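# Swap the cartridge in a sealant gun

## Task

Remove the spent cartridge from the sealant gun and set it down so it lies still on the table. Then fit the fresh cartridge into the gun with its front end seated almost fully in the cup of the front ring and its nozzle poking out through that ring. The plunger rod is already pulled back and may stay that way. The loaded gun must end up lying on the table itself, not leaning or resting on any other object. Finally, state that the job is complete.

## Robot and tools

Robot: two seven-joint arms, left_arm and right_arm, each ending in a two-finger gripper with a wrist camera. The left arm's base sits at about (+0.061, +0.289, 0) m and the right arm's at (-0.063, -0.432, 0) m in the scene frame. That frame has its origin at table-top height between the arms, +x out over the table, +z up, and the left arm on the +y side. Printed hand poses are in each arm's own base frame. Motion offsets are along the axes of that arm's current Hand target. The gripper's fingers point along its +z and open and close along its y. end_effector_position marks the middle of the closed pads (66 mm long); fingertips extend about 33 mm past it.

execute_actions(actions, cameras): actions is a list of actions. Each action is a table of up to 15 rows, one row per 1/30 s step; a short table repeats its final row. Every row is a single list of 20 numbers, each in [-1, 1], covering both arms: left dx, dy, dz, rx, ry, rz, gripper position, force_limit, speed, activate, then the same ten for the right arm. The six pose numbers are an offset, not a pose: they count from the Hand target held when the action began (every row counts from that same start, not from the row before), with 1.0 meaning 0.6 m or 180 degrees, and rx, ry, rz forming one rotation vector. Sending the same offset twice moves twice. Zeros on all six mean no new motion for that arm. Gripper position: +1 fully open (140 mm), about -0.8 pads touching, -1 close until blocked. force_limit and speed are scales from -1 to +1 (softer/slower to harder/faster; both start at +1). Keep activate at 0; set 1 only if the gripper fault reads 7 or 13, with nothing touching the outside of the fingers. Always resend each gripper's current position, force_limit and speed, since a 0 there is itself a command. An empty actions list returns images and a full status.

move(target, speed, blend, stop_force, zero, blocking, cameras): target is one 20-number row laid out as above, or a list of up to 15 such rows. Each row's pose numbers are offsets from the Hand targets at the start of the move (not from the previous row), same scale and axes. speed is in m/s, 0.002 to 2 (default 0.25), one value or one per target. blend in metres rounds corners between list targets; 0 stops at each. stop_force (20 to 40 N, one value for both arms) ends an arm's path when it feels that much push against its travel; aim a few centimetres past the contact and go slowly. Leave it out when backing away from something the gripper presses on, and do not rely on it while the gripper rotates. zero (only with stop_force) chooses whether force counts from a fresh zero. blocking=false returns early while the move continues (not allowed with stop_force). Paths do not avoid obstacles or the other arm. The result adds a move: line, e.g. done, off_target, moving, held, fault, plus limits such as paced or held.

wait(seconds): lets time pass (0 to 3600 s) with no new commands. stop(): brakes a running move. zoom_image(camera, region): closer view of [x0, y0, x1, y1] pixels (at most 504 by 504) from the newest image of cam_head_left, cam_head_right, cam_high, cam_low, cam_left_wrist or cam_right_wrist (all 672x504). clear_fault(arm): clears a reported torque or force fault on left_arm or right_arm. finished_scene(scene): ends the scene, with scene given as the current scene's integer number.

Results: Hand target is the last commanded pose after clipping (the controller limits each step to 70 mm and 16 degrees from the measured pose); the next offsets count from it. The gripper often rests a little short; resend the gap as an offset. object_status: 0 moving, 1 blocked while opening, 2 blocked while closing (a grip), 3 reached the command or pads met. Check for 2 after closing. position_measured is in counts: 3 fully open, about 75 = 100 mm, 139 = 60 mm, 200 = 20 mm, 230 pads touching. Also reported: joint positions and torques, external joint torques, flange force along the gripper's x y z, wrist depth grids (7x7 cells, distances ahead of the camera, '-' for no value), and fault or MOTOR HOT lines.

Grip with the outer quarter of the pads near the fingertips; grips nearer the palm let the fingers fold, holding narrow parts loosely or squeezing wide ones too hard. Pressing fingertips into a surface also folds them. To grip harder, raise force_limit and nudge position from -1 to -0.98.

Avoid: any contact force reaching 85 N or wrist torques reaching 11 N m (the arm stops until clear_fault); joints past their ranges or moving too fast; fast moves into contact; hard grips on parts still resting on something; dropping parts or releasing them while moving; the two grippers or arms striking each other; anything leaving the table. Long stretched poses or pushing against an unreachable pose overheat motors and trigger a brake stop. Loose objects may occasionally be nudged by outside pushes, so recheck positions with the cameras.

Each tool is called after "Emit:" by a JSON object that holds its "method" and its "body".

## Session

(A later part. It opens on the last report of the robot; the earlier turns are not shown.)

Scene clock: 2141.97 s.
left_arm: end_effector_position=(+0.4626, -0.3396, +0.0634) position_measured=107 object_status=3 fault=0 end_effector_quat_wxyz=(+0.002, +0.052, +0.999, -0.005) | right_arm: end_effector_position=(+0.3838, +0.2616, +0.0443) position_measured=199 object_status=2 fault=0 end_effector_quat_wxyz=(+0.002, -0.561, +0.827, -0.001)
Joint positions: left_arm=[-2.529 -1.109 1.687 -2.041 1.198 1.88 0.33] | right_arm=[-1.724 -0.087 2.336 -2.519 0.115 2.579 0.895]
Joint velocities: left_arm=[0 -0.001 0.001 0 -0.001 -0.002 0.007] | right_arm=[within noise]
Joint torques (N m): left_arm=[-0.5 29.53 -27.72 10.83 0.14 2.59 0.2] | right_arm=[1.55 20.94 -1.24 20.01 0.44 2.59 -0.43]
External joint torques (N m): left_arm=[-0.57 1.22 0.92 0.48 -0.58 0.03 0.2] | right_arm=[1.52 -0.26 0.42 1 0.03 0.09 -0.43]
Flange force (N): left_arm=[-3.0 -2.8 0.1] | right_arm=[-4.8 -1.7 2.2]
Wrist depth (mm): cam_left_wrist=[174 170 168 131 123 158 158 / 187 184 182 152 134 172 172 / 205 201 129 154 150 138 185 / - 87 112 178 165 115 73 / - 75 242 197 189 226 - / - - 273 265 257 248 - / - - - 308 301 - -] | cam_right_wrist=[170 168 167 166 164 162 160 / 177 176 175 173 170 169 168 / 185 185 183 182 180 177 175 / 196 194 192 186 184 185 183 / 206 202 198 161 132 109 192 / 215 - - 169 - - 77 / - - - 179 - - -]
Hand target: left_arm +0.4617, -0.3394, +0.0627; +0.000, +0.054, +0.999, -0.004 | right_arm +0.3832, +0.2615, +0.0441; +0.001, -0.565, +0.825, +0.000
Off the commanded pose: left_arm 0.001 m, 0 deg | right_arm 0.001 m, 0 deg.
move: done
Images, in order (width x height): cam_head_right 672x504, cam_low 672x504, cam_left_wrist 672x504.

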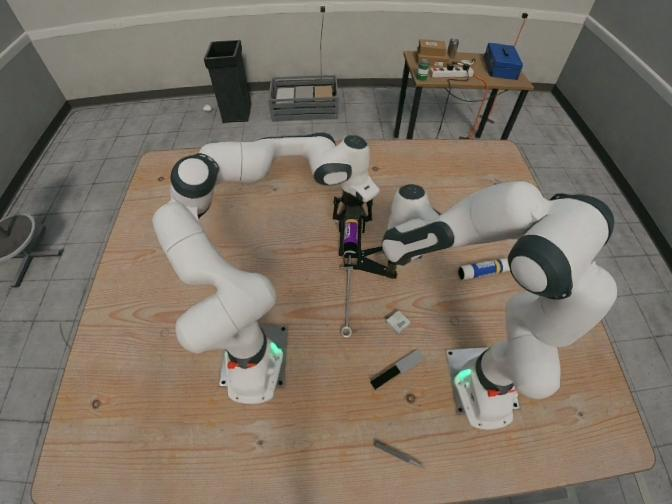

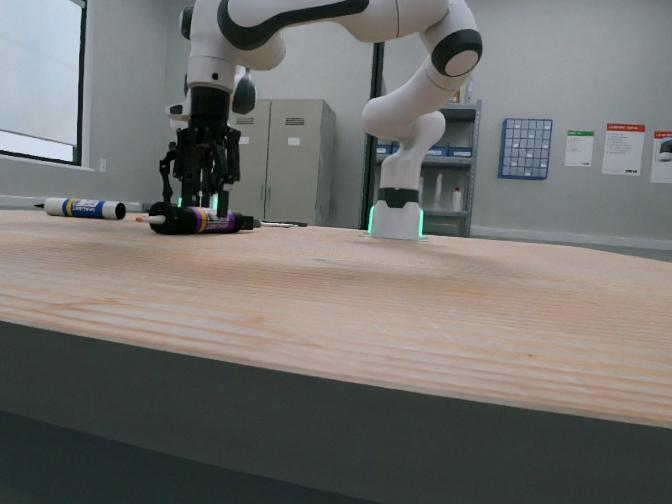

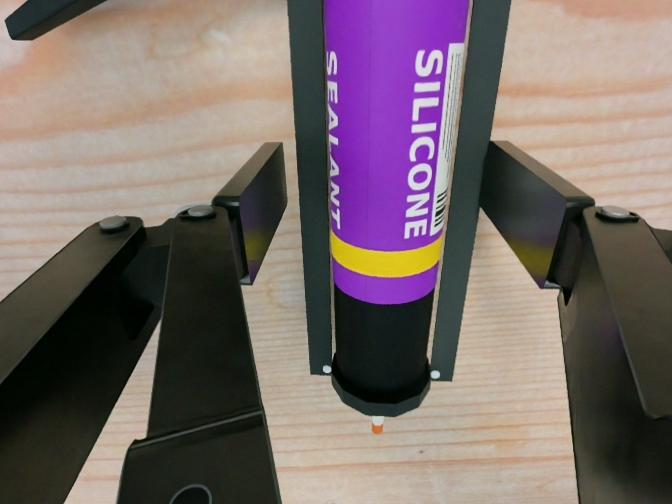

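Emit:
{"method": "move", "body": {"target": [0,0,0.0045,0,0,0,0.175,-0.3,-1,0,0,0,0,0,0,0,-1,-0.2,-1,0], "speed": 0.03}}

Emit:
{"method": "move", "body": {"target": [0,0,0,0,0,0,-1,-0.1,-1,0,0,0,0,0,0,0,-1,-0.2,-1,0], "speed": 0.03}}

Emit:
{"method": "wait", "body": {"seconds": 1.2, "cameras": ["cam_left_wrist","cam_low"]}}

Emit:
{"method": "zoom_image", "body": {"camera": "cam_low", "region": [130, 160, 280, 250]}}

Scene clock: 2173.33 s.
left_arm: end_effector_position=(+0.4614, -0.3387, +0.0605) position_measured=107 object_status=3 fault=0 end_effector_quat_wxyz=(+0.000, +0.053, +0.999, -0.003) | right_arm: end_effector_position=(+0.3838, +0.2616, +0.0443) position_measured=199 object_status=2 fault=0 end_effector_quat_wxyz=(+0.002, -0.561, +0.827, -0.001)
Joint positions: left_arm=[-2.531 -1.112 1.692 -2.041 1.198 1.879 0.332] | right_arm=[-1.724 -0.087 2.336 -2.519 0.115 2.579 0.895]
Joint torques (N m): left_arm=[-0.52 29.75 -27.74 10.45 1.03 2.76 0.12] | right_arm=[1.51 20.93 -1.17 19.97 0.43 2.59 -0.39]
External joint torques (N m): left_arm=[-0.46 1.3 1.01 0.2 0.33 0.2 0.12] | right_arm=[1.46 -0.3 0.47 0.93 0.02 0.09 -0.39]
Flange force (N): left_arm=[-1.7 -1.9 1.8] | right_arm=[-4.7 -1.6 2.3]
Wrist depth (mm): cam_left_wrist=[169 167 165 125 122 156 156 / 184 182 179 143 131 169 170 / 201 199 129 151 147 138 182 / - 87 112 168 162 115 73 / - 75 238 195 187 224 - / - - 267 218 245 251 - / - - - 302 294 - -] | cam_right_wrist=[170 168 167 166 163 161 160 / 177 177 174 172 170 169 167 / 185 184 183 182 180 177 175 / 195 194 192 186 184 185 183 / 207 203 197 162 132 109 191 / 215 - - 169 - - 77 / - - - 179 - - -]
Hand target: left_arm +0.4617, -0.3394, +0.0600; +0.000, +0.054, +0.999, -0.004 | right_arm +0.3832, +0.2615, +0.0441; +0.001, -0.565, +0.825, +0.000
Off the commanded pose: left_arm 0.001 m, 0 deg | right_arm 0.001 m, 0 deg.
move: done

Scene clock: 2174.63 s.
left_arm: end_effector_position=(+0.4633, -0.3372, +0.0611) position_measured=157 object_status=0 fault=0 end_effector_quat_wxyz=(+0.001, +0.052, +0.999, -0.002) | right_arm: end_effector_position=(+0.3836, +0.2613, +0.0442) position_measured=199 object_status=2 fault=0 end_effector_quat_wxyz=(+0.001, -0.561, +0.828, -0.001)
Joint positions: left_arm=[-2.53 -1.111 1.691 -2.039 1.2 1.876 0.332] | right_arm=[-1.725 -0.087 2.336 -2.519 0.115 2.579 0.895]
Joint torques (N m): left_arm=[-1.47 28.58 -27.01 9.26 0.92 3.33 0.12] | right_arm=[1.65 20.32 -1.02 19.74 0.33 2.84 -0.41]
External joint torques (N m): left_arm=[-1.65 0.21 1.54 -1.06 0.22 0.79 0.12] | right_arm=[1.73 -0.85 0.74 0.79 -0.08 0.35 -0.41]
Flange force (N): left_arm=[-0.2 -3.4 5.5] | right_arm=[-5.7 -1.6 4.6]
Wrist depth (mm): cam_left_wrist=[169 168 165 126 123 158 157 / 184 182 179 142 132 173 171 / 202 200 193 143 143 183 184 / 218 77 83 158 158 85 83 / - 72 - 177 185 - - / - 64 - 197 210 - - / - - - 301 299 - -] | cam_right_wrist=[170 168 167 165 164 161 160 / 177 177 175 173 171 169 167 / 185 184 183 181 180 178 176 / 195 194 192 186 184 185 183 / 206 203 197 163 132 190 192 / 216 - - 170 - - 77 / - - - 179 - - -]
Hand target: left_arm +0.4617, -0.3394, +0.0600; +0.000, +0.054, +0.999, -0.004 | right_arm +0.3832, +0.2615, +0.0441; +0.001, -0.565, +0.825, +0.000
Off the commanded pose: left_arm 0.003 m, 0 deg | right_arm 0.001 m, 1 deg.
move: done

Scene clock: 2175.83 s.
left_arm: end_effector_position=(+0.4633, -0.3372, +0.0611) position_measured=157 object_status=2 fault=0 end_effector_quat_wxyz=(+0.001, +0.052, +0.999, -0.002) | right_arm: end_effector_position=(+0.3836, +0.2613, +0.0442) position_measured=199 object_status=2 fault=0 end_effector_quat_wxyz=(+0.001, -0.561, +0.828, -0.001)
Joint positions: left_arm=[-2.53 -1.111 1.691 -2.039 1.2 1.876 0.332] | right_arm=[-1.725 -0.087 2.336 -2.519 0.115 2.579 0.895]
Joint torques (N m): left_arm=[-1.41 28.49 -26.96 9.35 0.93 3.35 0.14] | right_arm=[1.68 20.3 -0.99 19.78 0.32 2.85 -0.36]
External joint torques (N m): left_arm=[-1.61 0.04 1.65 -1.04 0.21 0.8 0.14] | right_arm=[1.62 -0.76 0.63 0.9 -0.08 0.38 -0.36]
Flange force (N): left_arm=[-0.5 -3.4 5.8] | right_arm=[-5.5 -1.6 4.1]
Wrist depth (mm): cam_left_wrist=[170 167 165 126 123 158 157 / 184 182 179 142 133 173 170 / 202 199 193 143 143 184 184 / 219 77 83 157 158 85 83 / - 72 - 177 184 - - / - 64 - 195 210 - - / - - - 301 298 - -] | cam_right_wrist=[170 168 167 165 164 161 160 / 178 177 175 173 170 169 167 / 185 184 183 182 180 177 175 / 195 193 191 186 184 185 182 / 206 203 197 162 132 109 191 / 215 - - 169 - - 77 / - - - 179 - - -]
Hand target: left_arm +0.4617, -0.3394, +0.0600; +0.000, +0.054, +0.999, -0.004 | right_arm +0.3832, +0.2615, +0.0441; +0.001, -0.565, +0.825, +0.000
Tool commands: left_gripper/position=-1.0 left_gripper/force_limit=-0.1 left_gripper/speed=-1.0 left_gripper/activate=+0.0 right_gripper/position=-1.0 right_gripper/force_limit=-0.2 right_gripper/speed=-1.0 right_gripper/activate=+0.0
Off the commanded pose: left_arm 0.003 m, 0 deg | right_arm 0.001 m, 1 deg.
wait: 1.20 s; at rest by 0.17 s
Images, in order (width x height): cam_low 672x504, cam_left_wrist 672x504.

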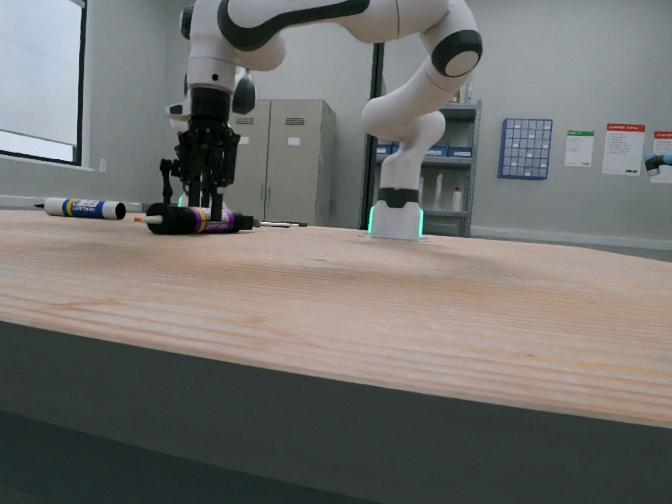

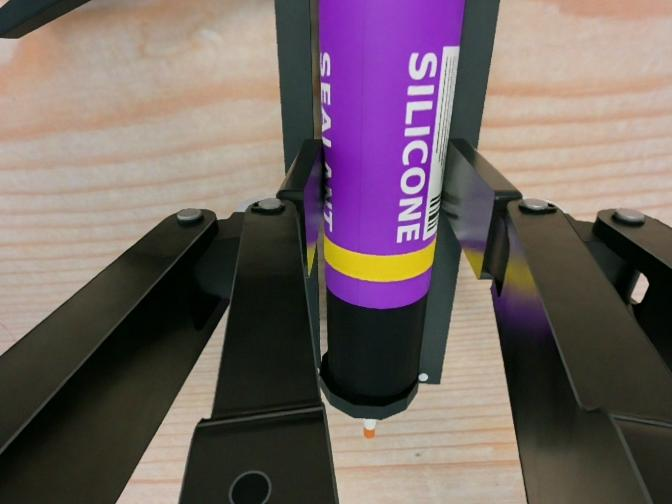

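Scaled by 3.360.

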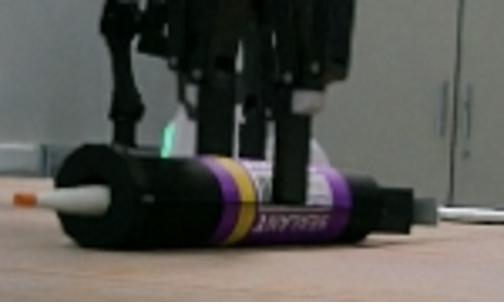

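Emit:
{"method": "move", "body": {"target": [[0,0.0025,-0.003,0,0,0,-1,-0.1,-1,0,0,0,0,0,0,0,-1,-0.2,-1,0],[-0.008,0.0025,-0.003,0,0,0,-1,-0.1,-1,0,0,0,0,0,0,0,-1,-0.2,-1,0]], "speed": 0.02, "cameras": ["cam_left_wrist","cam_low"]}}

Emit:
{"method": "zoom_image", "body": {"camera": "cam_left_wrist", "region": [290, 350, 470, 470]}}

Emit:
{"method": "zoom_image", "body": {"camera": "cam_low", "region": [130, 160, 280, 250]}}

Scene clock: 2193.80 s.
left_arm: end_effector_position=(+0.4644, -0.3382, +0.0612) position_measured=157 object_status=2 fault=0 end_effector_quat_wxyz=(-0.001, +0.053, +0.999, -0.003) | right_arm: end_effector_position=(+0.3838, +0.2612, +0.0442) position_measured=199 object_status=2 fault=0 end_effector_quat_wxyz=(+0.001, -0.561, +0.828, -0.001)
Joint positions: left_arm=[-2.533 -1.117 1.691 -2.031 1.199 1.872 0.338] | right_arm=[-1.725 -0.087 2.336 -2.519 0.115 2.579 0.895]
Joint velocities: left_arm=[-0.002 0 0 0.002 0 -0.002 0.005] | right_arm=[within noise]
Joint torques (N m): left_arm=[0.46 30.25 -27.97 12.37 0.98 3.15 0.33] | right_arm=[1.76 20.27 -0.87 19.12 0.28 2.16 -0.38]
External joint torques (N m): left_arm=[0.22 1.64 0.67 2.1 0.28 0.61 0.33] | right_arm=[1.63 -0.89 0.68 0.16 -0.12 -0.32 -0.38]
Flange force (N): left_arm=[-6.4 -2.8 0.3] | right_arm=[-4.4 -0.9 2.9]
Wrist depth (mm): cam_left_wrist=[169 168 165 127 123 158 157 / 184 182 180 142 133 173 170 / 202 200 193 143 143 184 184 / 219 77 83 157 158 84 83 / - 72 - 177 184 - - / - 64 - 197 210 - - / - - - 300 296 - -] | cam_right_wrist=[170 168 167 166 164 161 161 / 178 176 174 173 171 169 168 / 185 185 183 182 179 178 175 / 196 194 192 186 184 185 183 / 206 203 197 162 132 109 192 / 215 - - 170 - - 77 / - - - 179 - - -]
Hand target: left_arm +0.4666, -0.3385, +0.0618; +0.000, +0.054, +0.999, -0.004 | right_arm +0.3832, +0.2615, +0.0441; +0.001, -0.565, +0.825, +0.000
Off the commanded pose: left_arm 0.002 m, 0 deg | right_arm 0.001 m, 1 deg.
move: done
Images, in order (width x height): cam_low 672x504, cam_left_wrist 672x504.

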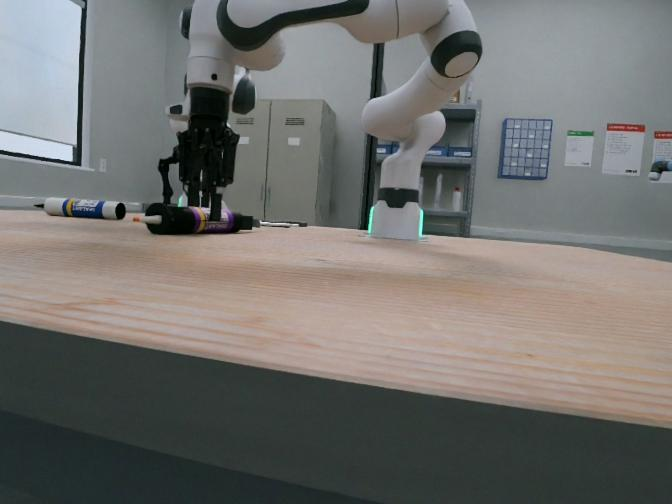

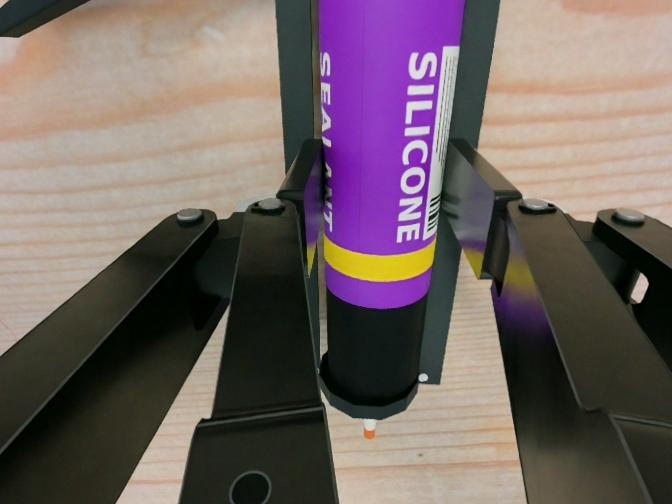

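Scaled by 2.800.

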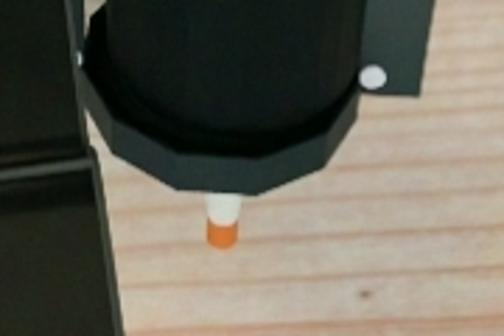

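Scaled by 3.360.

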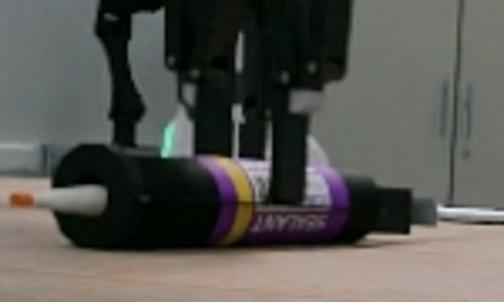

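Emit:
{"method": "move", "body": {"target": [[0,-0.0025,0,0,0,0.0045,-1,-0.1,-1,0,0,0,0,0,0,0,-1,-0.2,-1,0],[-0.006,-0.0025,0,0,0,0.0045,-1,-0.1,-1,0,0,0,0,0,0,0,-1,-0.2,-1,0]], "speed": 0.02, "cameras": ["cam_left_wrist","cam_low"]}}

Emit:
{"method": "zoom_image", "body": {"camera": "cam_left_wrist", "region": [290, 350, 470, 470]}}

Emit:
{"method": "zoom_image", "body": {"camera": "cam_low", "region": [130, 160, 280, 250]}}

Scene clock: 2261.90 s.
left_arm: end_effector_position=(+0.4665, -0.3407, +0.0612) position_measured=157 object_status=2 fault=0 end_effector_quat_wxyz=(-0.002, +0.060, +0.998, -0.003) | right_arm: end_effector_position=(+0.3842, +0.2611, +0.0444) position_measured=199 object_status=2 fault=0 end_effector_quat_wxyz=(+0.001, -0.561, +0.828, -0.001)
Joint positions: left_arm=[-2.543 -1.123 1.693 -2.017 1.199 1.866 0.356] | right_arm=[-1.726 -0.087 2.336 -2.519 0.115 2.579 0.895]
Joint velocities: left_arm=[-0.001 -0.001 0.001 0 0.001 0 0.007] | right_arm=[within noise]
Joint torques (N m): left_arm=[0.66 30.9 -28.18 12.43 1.5 3.03 0.24] | right_arm=[1.93 20.38 -0.77 18.98 0.28 2.08 -0.39]
External joint torques (N m): left_arm=[0.52 1.9 0.63 2.26 0.79 0.49 0.24] | right_arm=[1.78 -0.76 0.77 0.08 -0.12 -0.39 -0.39]
Flange force (N): left_arm=[-6.2 -2.1 0.4] | right_arm=[-4.0 -0.3 2.3]
Wrist depth (mm): cam_left_wrist=[170 169 165 127 123 158 157 / 185 182 180 142 132 172 170 / 202 200 194 143 143 183 184 / 218 77 83 157 158 85 83 / - 72 - 177 190 - - / - 64 - 196 210 - - / - - - 300 297 - -] | cam_right_wrist=[170 168 167 166 164 162 161 / 178 177 174 172 171 169 168 / 185 185 183 182 180 177 175 / 195 193 191 186 184 185 183 / 206 203 197 162 132 109 191 / 216 - - 169 - - 77 / - - - 179 - - -]
Hand target: left_arm +0.4700, -0.3403, +0.0618; +0.001, +0.062, +0.998, -0.004 | right_arm +0.3832, +0.2615, +0.0441; +0.001, -0.565, +0.825, +0.000
Off the commanded pose: left_arm 0.004 m, 0 deg | right_arm 0.001 m, 1 deg.
move: off_target (left_arm)
Images, in order (width x height): cam_low 672x504, cam_left_wrist 672x504.

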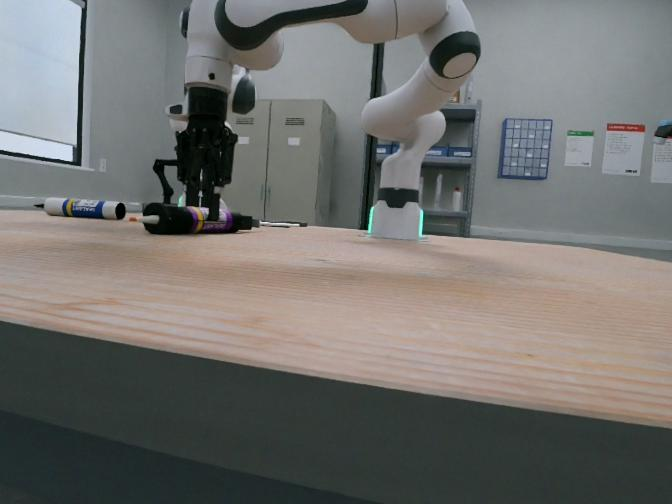

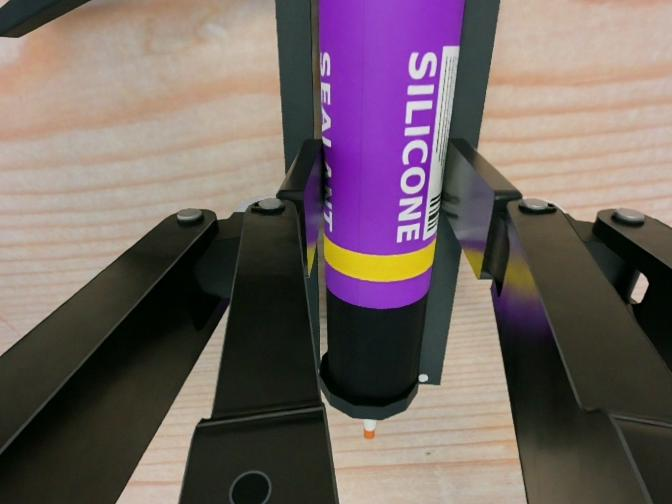

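Scaled by 2.800.

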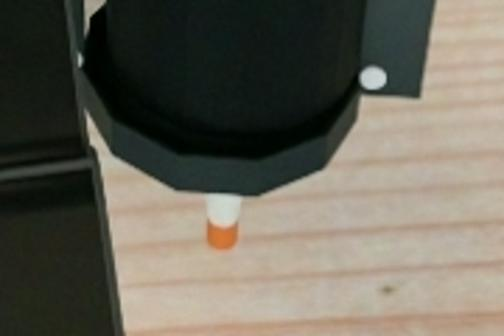

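Scaled by 3.360.

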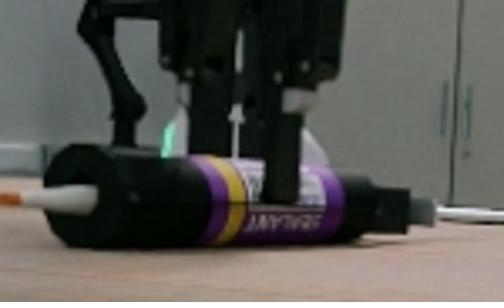

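Emit:
{"method": "move", "body": {"target": [-0.0015,0,-0.0035,0,0,0,-1,-0.1,-1,0,0,0,0,0,0,0,-1,-0.2,-1,0], "speed": 0.02, "cameras": ["cam_left_wrist"]}}

Emit:
{"method": "zoom_image", "body": {"camera": "cam_left_wrist", "region": [290, 350, 470, 470]}}

Emit:
{"method": "move", "body": {"target": [-0.0015,0,-0.0035,0,0,0,-1,-0.1,-1,0,0,0,0,0,0,0,-1,-0.2,-1,0], "speed": 0.02, "cameras": ["cam_left_wrist"]}}

Emit:
{"method": "zoom_image", "body": {"camera": "cam_left_wrist", "region": [290, 350, 470, 470]}}

Scene clock: 2290.93 s.
left_arm: end_effector_position=(+0.4671, -0.3406, +0.0616) position_measured=157 object_status=2 fault=0 end_effector_quat_wxyz=(-0.002, +0.061, +0.998, -0.003) | right_arm: end_effector_position=(+0.3843, +0.2611, +0.0444) position_measured=199 object_status=2 fault=0 end_effector_quat_wxyz=(+0.002, -0.561, +0.828, -0.001)
Joint positions: left_arm=[-2.544 -1.123 1.693 -2.014 1.197 1.864 0.36] | right_arm=[-1.726 -0.087 2.336 -2.519 0.115 2.579 0.895]
Joint torques (N m): left_arm=[0.98 32.07 -29.35 12.96 1.11 2.83 0.25] | right_arm=[2.06 20.65 -0.65 18.96 0.35 2.04 -0.4]
External joint torques (N m): left_arm=[0.94 2.92 -0.41 2.81 0.4 0.28 0.25] | right_arm=[2 -0.37 0.97 0.14 -0.05 -0.43 -0.4]
Flange force (N): left_arm=[-6.0 -1.3 -3.7] | right_arm=[-3.7 0.5 1.3]
Wrist depth (mm): cam_left_wrist=[171 169 166 127 123 159 157 / 185 183 180 142 133 173 171 / 202 200 193 143 143 184 184 / 219 77 83 158 158 84 83 / - 72 - 181 189 - - / - 64 - 197 209 - - / - - - 300 297 - -] | cam_right_wrist=[170 168 167 165 163 162 160 / 178 177 175 173 171 169 168 / 185 185 182 182 180 178 175 / 196 195 191 186 184 185 182 / 206 204 197 162 131 110 192 / 216 - - 170 - - 77 / - - - 179 - - -]
Hand target: left_arm +0.4709, -0.3404, +0.0639; +0.001, +0.062, +0.998, -0.004 | right_arm +0.3832, +0.2615, +0.0441; +0.001, -0.565, +0.825, +0.000
Off the commanded pose: left_arm 0.005 m, 0 deg | right_arm 0.001 m, 1 deg.
move: off_target (left_arm)

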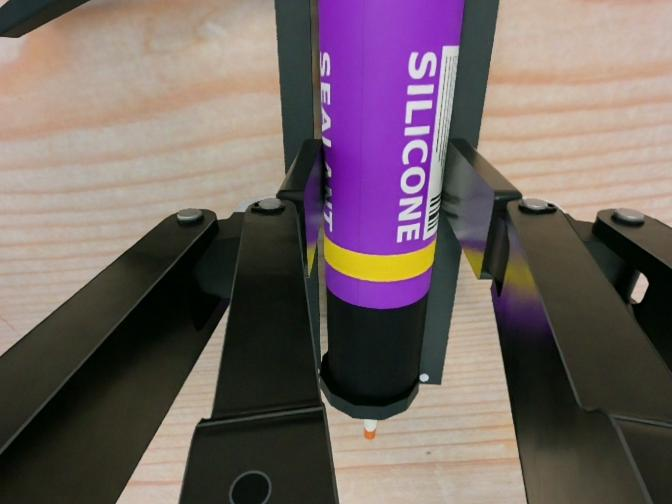

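Scaled by 2.800.

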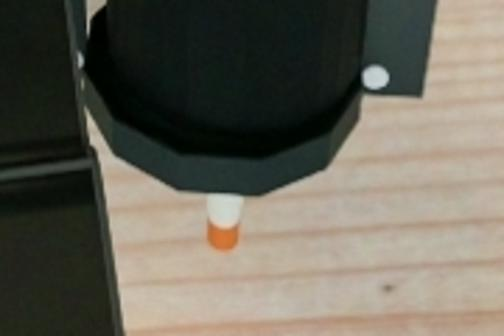

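Scene clock: 2291.43 s.
left_arm: end_effector_position=(+0.4675, -0.3404, +0.0629) position_measured=157 object_status=2 fault=0 end_effector_quat_wxyz=(-0.003, +0.061, +0.998, -0.003) | right_arm: end_effector_position=(+0.3845, +0.2611, +0.0444) position_measured=199 object_status=2 fault=0 end_effector_quat_wxyz=(+0.002, -0.561, +0.828, -0.001)
Joint positions: left_arm=[-2.545 -1.123 1.691 -2.011 1.194 1.861 0.363] | right_arm=[-1.726 -0.087 2.336 -2.519 0.115 2.58 0.895]
Joint torques (N m): left_arm=[1.04 32.7 -29.88 13.09 1.18 2.83 0.26] | right_arm=[2.04 20.74 -0.58 18.92 0.4 1.95 -0.38]
External joint torques (N m): left_arm=[0.88 3.57 -1.05 2.91 0.49 0.3 0.26] | right_arm=[1.87 -0.51 0.94 -0.1 0 -0.55 -0.38]
Flange force (N): left_arm=[-5.5 -1.1 -5.3] | right_arm=[-3.6 0.3 1.8]
Wrist depth (mm): cam_left_wrist=[174 170 167 127 123 160 158 / 187 184 182 142 133 175 172 / 204 201 195 143 143 185 185 / 220 77 83 158 158 85 83 / - 72 - 177 183 - - / - 64 - 196 209 - - / - - - 301 296 - -] | cam_right_wrist=[171 168 167 165 164 162 161 / 178 177 174 173 171 169 168 / 185 185 183 182 179 177 176 / 196 195 192 187 184 185 183 / 207 203 196 161 132 190 191 / 216 - - 169 - - 77 / - - - 179 - - -]
Hand target: left_arm +0.4718, -0.3405, +0.0660; +0.001, +0.062, +0.998, -0.004 | right_arm +0.3832, +0.2615, +0.0441; +0.001, -0.565, +0.825, +0.000
Off the commanded pose: left_arm 0.005 m, 0 deg | right_arm 0.001 m, 1 deg.
move: off_target (left_arm)

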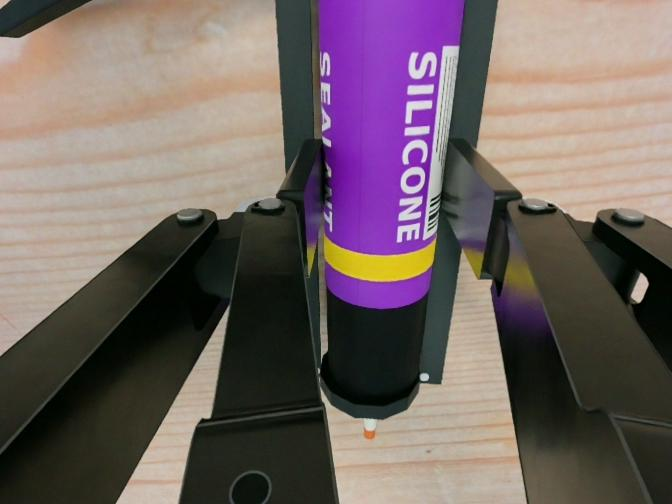

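Scaled by 2.800.

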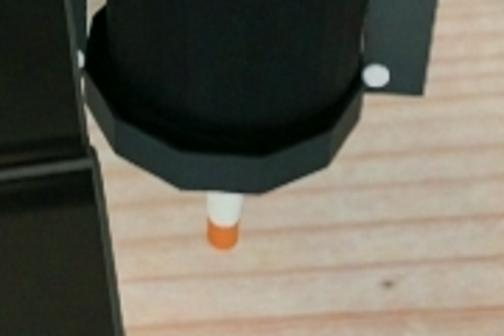

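Emit:
{"method": "move", "body": {"target": [0.0055,0,0.0055,0,0,0,-1,-0.1,-1,0,0,0,0,0,0,0,-1,-0.2,-1,0], "speed": 0.03}}

Emit:
{"method": "move", "body": {"target": [0,0,0,0,0,0,0.175,-0.3,-1,0,0,0,0,0,0,0,-1,-0.2,-1,0], "speed": 0.03}}

Emit:
{"method": "wait", "body": {"seconds": 0.8, "cameras": ["cam_left_wrist","cam_low"]}}

Emit:
{"method": "zoom_image", "body": {"camera": "cam_left_wrist", "region": [290, 350, 470, 470]}}

Emit:
{"method": "zoom_image", "body": {"camera": "cam_low", "region": [130, 160, 280, 250]}}

Emit:
{"method": "zoom_image", "body": {"camera": "cam_left_wrist", "region": [250, 0, 550, 250]}}

Scene clock: 2334.73 s.
left_arm: end_effector_position=(+0.4665, -0.3399, +0.0619) position_measured=157 object_status=2 fault=0 end_effector_quat_wxyz=(-0.002, +0.063, +0.998, -0.003) | right_arm: end_effector_position=(+0.3845, +0.2611, +0.0444) position_measured=199 object_status=2 fault=0 end_effector_quat_wxyz=(+0.002, -0.561, +0.828, -0.001)
Joint positions: left_arm=[-2.542 -1.123 1.691 -2.017 1.198 1.863 0.363] | right_arm=[-1.726 -0.087 2.336 -2.519 0.115 2.58 0.895]
Joint torques (N m): left_arm=[0.99 31.71 -28.99 10.62 1.45 3.05 -0.11] | right_arm=[2.02 20.93 -0.64 19.88 0.39 2.53 -0.4]
External joint torques (N m): left_arm=[0.88 2.75 -0.19 0.49 0.76 0.52 -0.1] | right_arm=[1.89 -0.22 0.92 0.94 -0.01 0.05 -0.4]
Flange force (N): left_arm=[2.0 2.3 -1.5] | right_arm=[-5.1 -0.7 2.0]
Wrist depth (mm): cam_left_wrist=[171 169 166 126 123 159 157 / 185 183 181 142 133 174 171 / 203 200 194 144 143 184 185 / 218 76 82 158 158 85 83 / - 72 - 178 189 - - / - 64 - 195 207 - - / - - - 300 296 - -] | cam_right_wrist=[171 169 167 166 164 162 160 / 177 177 174 173 171 169 168 / 185 185 183 182 180 177 176 / 196 194 191 186 184 185 182 / 207 203 197 162 132 109 192 / 216 - - 169 - - 77 / - - - 179 - - -]
Hand target: left_arm +0.4686, -0.3401, +0.0627; +0.001, +0.062, +0.998, -0.004 | right_arm +0.3832, +0.2615, +0.0441; +0.001, -0.565, +0.825, +0.000
Off the commanded pose: left_arm 0.002 m, 0 deg | right_arm 0.001 m, 1 deg.
move: done

Scene clock: 2336.07 s.
left_arm: end_effector_position=(+0.4670, -0.3401, +0.0620) position_measured=107 object_status=0 fault=0 end_effector_quat_wxyz=(-0.002, +0.063, +0.998, -0.003) | right_arm: end_effector_position=(+0.3845, +0.2611, +0.0444) position_measured=199 object_status=2 fault=0 end_effector_quat_wxyz=(+0.002, -0.561, +0.828, -0.001)
Joint positions: left_arm=[-2.541 -1.123 1.691 -2.017 1.199 1.865 0.363] | right_arm=[-1.726 -0.087 2.336 -2.519 0.115 2.58 0.895]
Joint torques (N m): left_arm=[0.58 31.57 -28.37 10.2 1.17 2.86 -0.09] | right_arm=[2.02 21.03 -0.62 20.04 0.46 2.55 -0.39]
External joint torques (N m): left_arm=[0.43 2.62 0.41 0.04 0.47 0.32 -0.09] | right_arm=[1.88 -0.06 0.93 1.18 0.06 0.08 -0.39]
Flange force (N): left_arm=[1.9 1.4 -0.5] | right_arm=[-5.6 -1.0 1.9]
Wrist depth (mm): cam_left_wrist=[173 169 166 128 124 159 157 / 185 183 181 143 133 173 171 / 203 199 129 148 151 138 183 / - 87 112 166 163 115 73 / - 75 239 186 192 225 - / - - 269 216 253 249 - / - - - 303 296 - -] | cam_right_wrist=[170 168 167 165 164 161 160 / 178 177 175 172 171 169 168 / 186 185 183 182 180 177 175 / 197 194 192 186 185 185 183 / 205 203 197 161 160 190 192 / 216 - - 169 - - 77 / - - - 179 - - -]
Hand target: left_arm +0.4686, -0.3401, +0.0627; +0.001, +0.062, +0.998, -0.004 | right_arm +0.3832, +0.2615, +0.0441; +0.001, -0.565, +0.825, +0.000
Off the commanded pose: left_arm 0.002 m, 0 deg | right_arm 0.001 m, 1 deg.
move: done

Scene clock: 2336.87 s.
left_arm: end_effector_position=(+0.4670, -0.3401, +0.0620) position_measured=107 object_status=3 fault=0 end_effector_quat_wxyz=(-0.002, +0.063, +0.998, -0.003) | right_arm: end_effector_position=(+0.3845, +0.2611, +0.0444) position_measured=199 object_status=2 fault=0 end_effector_quat_wxyz=(+0.002, -0.561, +0.828, -0.001)
Joint positions: left_arm=[-2.541 -1.123 1.691 -2.017 1.199 1.865 0.363] | right_arm=[-1.726 -0.087 2.336 -2.519 0.115 2.58 0.895]
Joint torques (N m): left_arm=[0.56 31.55 -28.34 10.24 1.15 2.85 -0.04] | right_arm=[2.02 21.02 -0.67 20.03 0.45 2.55 -0.4]
External joint torques (N m): left_arm=[0.44 2.61 0.45 0.07 0.45 0.31 -0.04] | right_arm=[1.88 -0.16 0.88 1.05 0.05 0.06 -0.4]
Flange force (N): left_arm=[1.7 1.4 -0.6] | right_arm=[-5.4 -1.0 2.1]
Wrist depth (mm): cam_left_wrist=[173 169 166 128 123 159 158 / 185 183 182 143 133 173 171 / 203 200 129 149 151 138 183 / - 87 113 167 163 115 73 / - 75 240 186 191 224 - / - - 269 215 253 251 - / - - - 304 296 - -] | cam_right_wrist=[171 169 167 166 163 162 161 / 178 177 174 173 171 169 168 / 185 185 183 182 180 178 175 / 196 194 192 187 184 185 183 / 207 203 197 161 132 109 192 / 215 - - 169 - - 77 / - - - 179 - - -]
Hand target: left_arm +0.4686, -0.3401, +0.0627; +0.001, +0.062, +0.998, -0.004 | right_arm +0.3832, +0.2615, +0.0441; +0.001, -0.565, +0.825, +0.000
Tool commands: left_gripper/position=+0.175 left_gripper/force_limit=-0.3 left_gripper/speed=-1.0 left_gripper/activate=+0.0 right_gripper/position=-1.0 right_gripper/force_limit=-0.2 right_gripper/speed=-1.0 right_gripper/activate=+0.0
Off the commanded pose: left_arm 0.002 m, 0 deg | right_arm 0.001 m, 1 deg.
wait: 0.80 s; at rest by 0.17 s
Images, in order (width x height): cam_low 672x504, cam_left_wrist 672x504.

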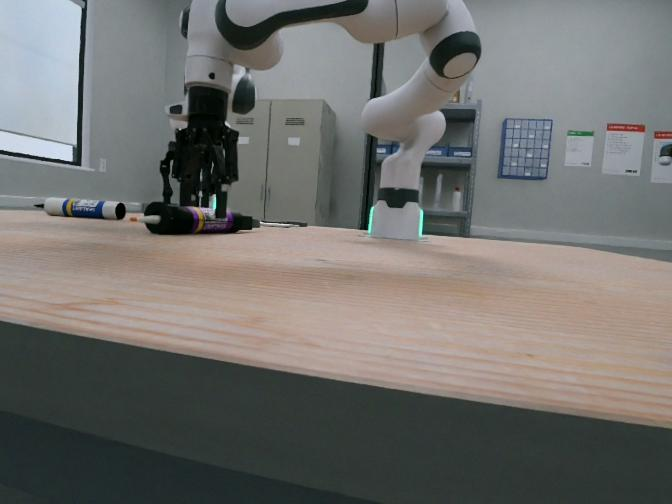

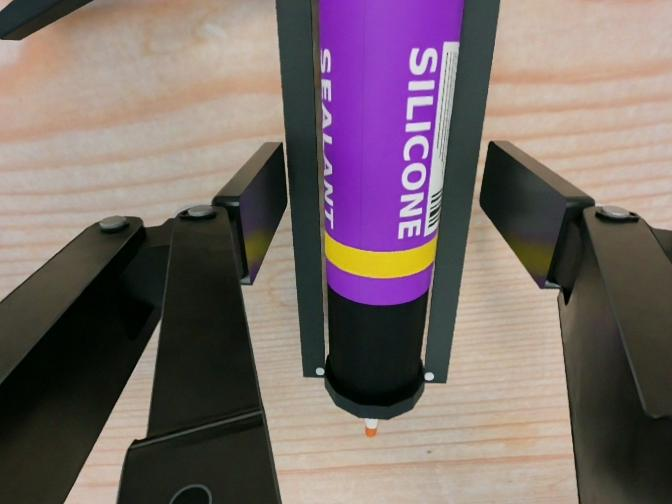

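Scaled by 2.800.

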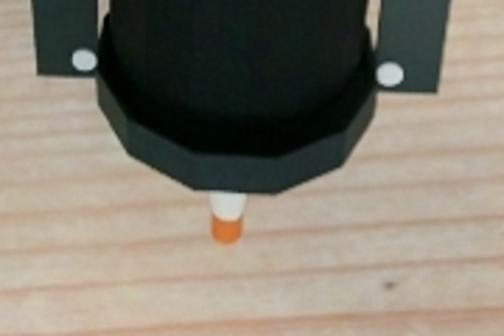

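Scaled by 3.360.

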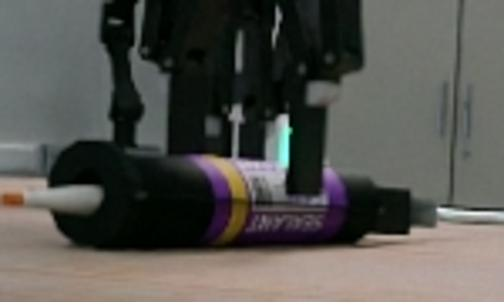

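Scaled by 1.680.

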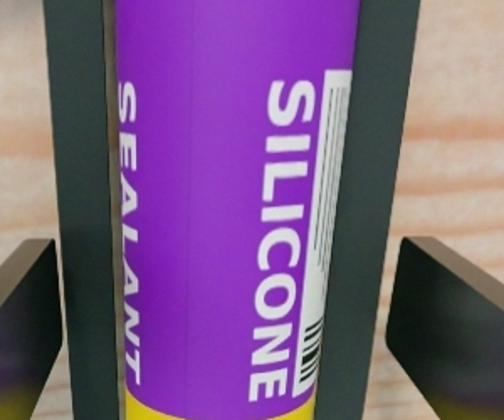

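Emit:
{"method": "move", "body": {"target": [0,0,0,0,0,0,-1,-0.1,-1,0,0,0,0,0,0,0,-1,-0.2,-1,0], "speed": 0.03}}

Emit:
{"method": "wait", "body": {"seconds": 1.2, "cameras": ["cam_left_wrist"]}}

Emit:
{"method": "zoom_image", "body": {"camera": "cam_left_wrist", "region": [290, 350, 470, 470]}}

Emit:
{"method": "zoom_image", "body": {"camera": "cam_left_wrist", "region": [250, 0, 550, 250]}}

Scene clock: 2353.90 s.
left_arm: end_effector_position=(+0.4671, -0.3401, +0.0621) position_measured=158 object_status=0 fault=0 end_effector_quat_wxyz=(-0.001, +0.063, +0.998, -0.004) | right_arm: end_effector_position=(+0.3844, +0.2612, +0.0444) position_measured=199 object_status=2 fault=0 end_effector_quat_wxyz=(+0.002, -0.561, +0.828, -0.001)
Joint positions: left_arm=[-2.541 -1.123 1.691 -2.017 1.199 1.865 0.363] | right_arm=[-1.726 -0.087 2.336 -2.519 0.115 2.58 0.895]
Joint torques (N m): left_arm=[0.47 31.53 -28.15 10.59 1.16 3.11 -0.08] | right_arm=[1.98 21.04 -0.66 20.1 0.46 2.64 -0.42]
External joint torques (N m): left_arm=[0.51 2.48 0.79 0.48 0.46 0.56 -0.08] | right_arm=[1.82 -0.08 0.86 1.15 0.06 0.15 -0.42]
Flange force (N): left_arm=[0.3 0.7 0.4] | right_arm=[-5.4 -1.1 2.2]
Wrist depth (mm): cam_left_wrist=[173 169 166 127 124 159 158 / 186 184 181 143 133 173 171 / 203 200 194 144 144 184 184 / 220 77 82 158 160 85 83 / - 72 - 180 188 - - / - 64 - 204 209 - - / - - - 301 299 - -] | cam_right_wrist=[170 169 167 166 164 161 160 / 178 177 174 173 171 169 168 / 185 185 183 182 179 177 176 / 196 194 192 187 184 185 183 / 208 203 197 161 131 110 191 / 216 - - 169 - - 77 / - - - 179 - - -]
Hand target: left_arm +0.4686, -0.3401, +0.0627; +0.001, +0.062, +0.998, -0.004 | right_arm +0.3832, +0.2615, +0.0441; +0.001, -0.565, +0.825, +0.000
Off the commanded pose: left_arm 0.002 m, 0 deg | right_arm 0.001 m, 1 deg.
move: done

Scene clock: 2355.10 s.
left_arm: end_effector_position=(+0.4671, -0.3401, +0.0621) position_measured=158 object_status=2 fault=0 end_effector_quat_wxyz=(-0.001, +0.063, +0.998, -0.004) | right_arm: end_effector_position=(+0.3844, +0.2612, +0.0444) position_measured=199 object_status=2 fault=0 end_effector_quat_wxyz=(+0.002, -0.561, +0.828, -0.001)
Joint positions: left_arm=[-2.541 -1.123 1.691 -2.017 1.199 1.865 0.363] | right_arm=[-1.726 -0.087 2.336 -2.519 0.115 2.58 0.895]
Joint torques (N m): left_arm=[0.49 31.5 -28.14 10.67 1.13 3.1 -0.07] | right_arm=[1.96 21.03 -0.63 20.13 0.47 2.64 -0.38]
External joint torques (N m): left_arm=[0.33 2.52 0.68 0.48 0.42 0.56 -0.07] | right_arm=[1.85 -0.09 0.95 1.2 0.07 0.16 -0.37]
Flange force (N): left_arm=[0.1 0.2 0.2] | right_arm=[-5.7 -1.1 2.2]
Wrist depth (mm): cam_left_wrist=[173 169 167 127 124 159 158 / 186 183 181 143 133 173 171 / 202 201 194 144 144 184 185 / 220 77 82 158 159 85 82 / - 72 - 178 188 - - / - 64 - 205 208 - - / - - - 300 297 - -] | cam_right_wrist=[170 168 167 165 163 162 160 / 178 176 175 173 171 169 168 / 185 185 183 182 179 177 175 / 196 194 192 187 184 185 183 / 206 203 197 161 132 109 192 / 216 - - 170 - - 77 / - - - 179 - - -]
Hand target: left_arm +0.4686, -0.3401, +0.0627; +0.001, +0.062, +0.998, -0.004 | right_arm +0.3832, +0.2615, +0.0441; +0.001, -0.565, +0.825, +0.000
Tool commands: left_gripper/position=-1.0 left_gripper/force_limit=-0.1 left_gripper/speed=-1.0 left_gripper/activate=+0.0 right_gripper/position=-1.0 right_gripper/force_limit=-0.2 right_gripper/speed=-1.0 right_gripper/activate=+0.0
Off the commanded pose: left_arm 0.002 m, 0 deg | right_arm 0.001 m, 1 deg.
wait: 1.20 s; at rest by 0.17 s

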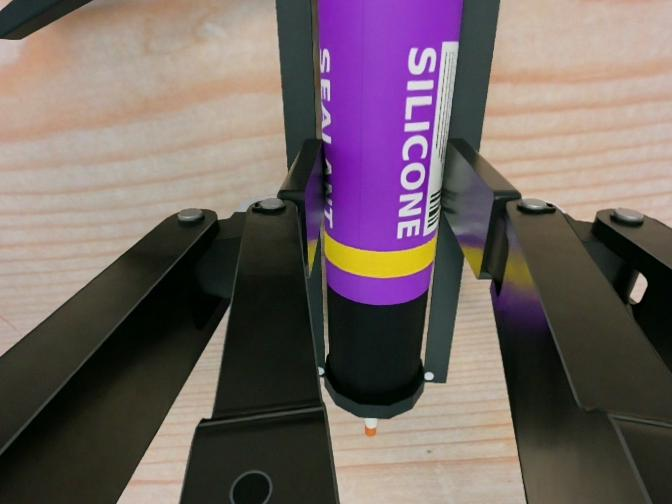

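Scaled by 2.800.

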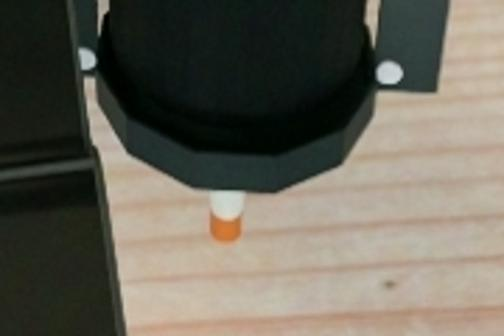

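Scaled by 1.680.

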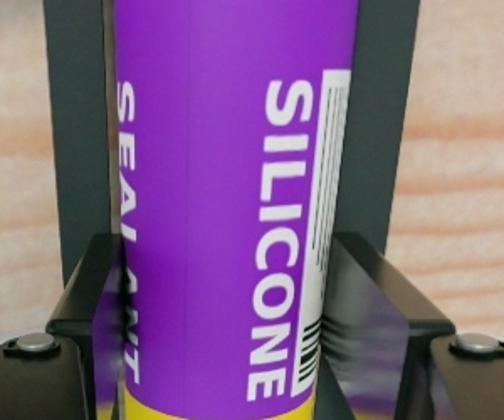

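Emit:
{"method": "move", "body": {"target": [[-0.004,0,-0.0008,0,0,0,-1,-0.1,-1,0,0,0,0,0,0,0,-1,-0.2,-1,0],[-0.007,0,-0.0025,0,0,0,-1,-0.1,-1,0,0,0,0,0,0,0,-1,-0.2,-1,0]], "speed": 0.02, "cameras": ["cam_left_wrist"]}}

Emit:
{"method": "zoom_image", "body": {"camera": "cam_left_wrist", "region": [290, 350, 470, 470]}}

Emit:
{"method": "move", "body": {"target": [-0.001,0,-0.0025,0,0,0,-1,-0.1,-1,0,0,0,0,0,0,0,-1,-0.2,-1,0], "speed": 0.02, "cameras": ["cam_left_wrist"]}}

Emit:
{"method": "zoom_image", "body": {"camera": "cam_left_wrist", "region": [290, 350, 470, 470]}}

Scene clock: 2368.37 s.
left_arm: end_effector_position=(+0.4682, -0.3414, +0.0624) position_measured=158 object_status=2 fault=0 end_effector_quat_wxyz=(-0.002, +0.063, +0.998, -0.003) | right_arm: end_effector_position=(+0.3846, +0.2612, +0.0445) position_measured=199 object_status=2 fault=0 end_effector_quat_wxyz=(+0.002, -0.561, +0.828, -0.001)
Joint positions: left_arm=[-2.547 -1.124 1.692 -2.009 1.196 1.862 0.365] | right_arm=[-1.726 -0.087 2.336 -2.519 0.115 2.58 0.895]
Joint torques (N m): left_arm=[1 31.83 -29.12 13.37 1.22 2.93 0.17] | right_arm=[2.01 20.74 -0.69 18.96 0.42 1.89 -0.38]
External joint torques (N m): left_arm=[0.73 2.63 -0.37 3.15 0.51 0.41 0.17] | right_arm=[1.91 -0.38 0.9 -0.01 0.01 -0.6 -0.38]
Flange force (N): left_arm=[-7.4 -2.6 -2.9] | right_arm=[-3.6 0.4 1.2]
Wrist depth (mm): cam_left_wrist=[171 169 167 128 124 159 158 / 186 184 182 143 134 174 172 / 204 200 194 144 144 184 184 / 219 77 82 158 160 84 83 / - 72 - 181 188 - - / - 64 - 199 209 - - / - - - 302 299 - -] | cam_right_wrist=[171 168 167 166 164 162 161 / 178 177 175 173 171 169 167 / 186 185 182 182 180 177 175 / 196 194 193 186 184 186 183 / 206 203 197 160 131 110 191 / 216 - - 170 - - 77 / - - - 179 - - -]
Hand target: left_arm +0.4727, -0.3407, +0.0643; +0.001, +0.062, +0.998, -0.004 | right_arm +0.3832, +0.2615, +0.0441; +0.001, -0.565, +0.825, +0.000
Off the commanded pose: left_arm 0.005 m, 0 deg | right_arm 0.001 m, 1 deg.
move: off_target (left_arm)

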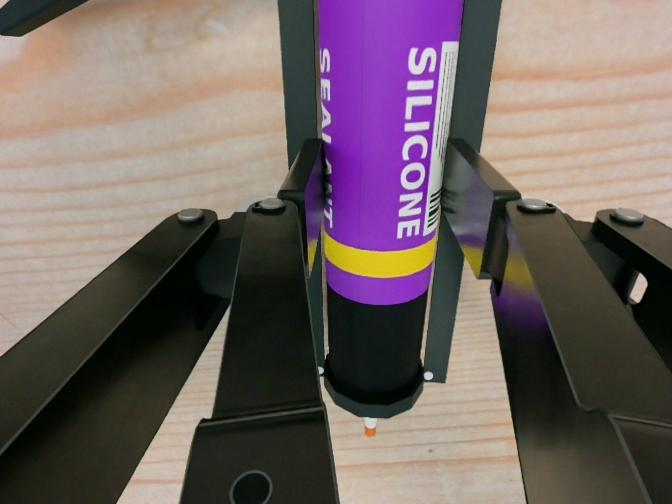

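Scaled by 2.800.

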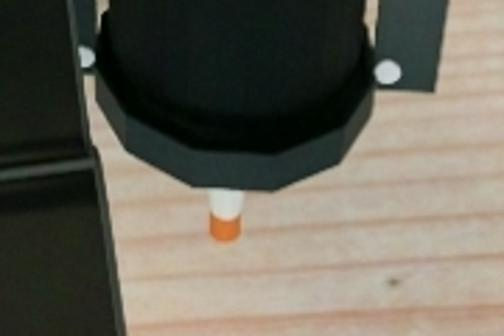

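Scene clock: 2368.87 s.
left_arm: end_effector_position=(+0.4684, -0.3410, +0.0627) position_measured=158 object_status=2 fault=0 end_effector_quat_wxyz=(-0.004, +0.062, +0.998, -0.003) | right_arm: end_effector_position=(+0.3847, +0.2612, +0.0445) position_measured=199 object_status=2 fault=0 end_effector_quat_wxyz=(+0.002, -0.561, +0.828, -0.001)
Joint positions: left_arm=[-2.548 -1.124 1.692 -2.007 1.193 1.86 0.367] | right_arm=[-1.727 -0.087 2.336 -2.519 0.115 2.58 0.895]
Joint torques (N m): left_arm=[1.19 33.01 -29.83 13.33 1.32 2.87 0.22] | right_arm=[2.12 20.79 -0.5 18.93 0.43 1.87 -0.38]
External joint torques (N m): left_arm=[1.1 3.76 -0.97 3.16 0.63 0.33 0.22] | right_arm=[2 -0.3 1.06 0.06 0.03 -0.6 -0.38]
Flange force (N): left_arm=[-5.8 -0.9 -5.2] | right_arm=[-3.8 0.5 1.1]
Wrist depth (mm): cam_left_wrist=[174 170 167 127 124 160 158 / 186 184 182 143 134 174 172 / 204 202 194 144 144 185 185 / 220 77 82 159 159 85 83 / - 72 - 185 190 - - / - 64 - 200 208 - - / - - - 301 299 - -] | cam_right_wrist=[171 169 167 165 164 162 160 / 178 176 175 173 171 169 168 / 185 185 183 183 180 178 175 / 196 194 192 187 184 185 183 / 206 203 198 161 132 110 191 / 216 - - 169 - - 77 / - - - 179 - - -]
Hand target: left_arm +0.4733, -0.3407, +0.0658; +0.001, +0.062, +0.998, -0.004 | right_arm +0.3832, +0.2615, +0.0441; +0.001, -0.565, +0.825, +0.000
Off the commanded pose: left_arm 0.006 m, 0 deg | right_arm 0.002 m, 1 deg.
move: off_target (left_arm)

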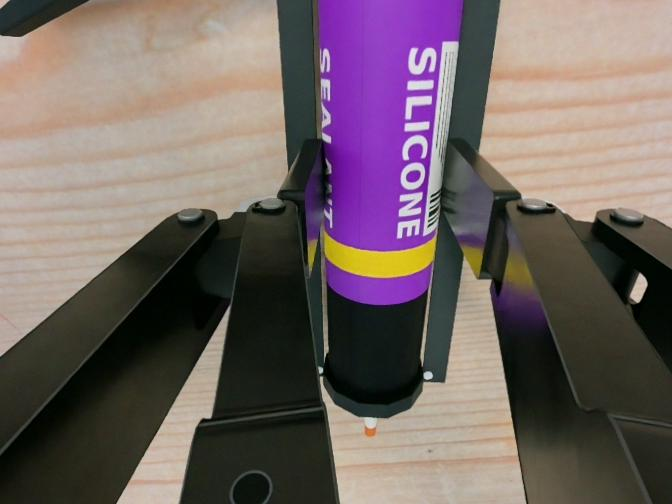

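Scaled by 2.800.

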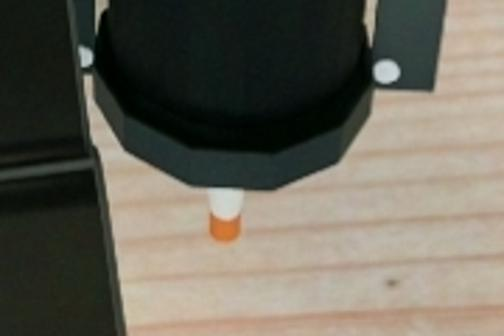

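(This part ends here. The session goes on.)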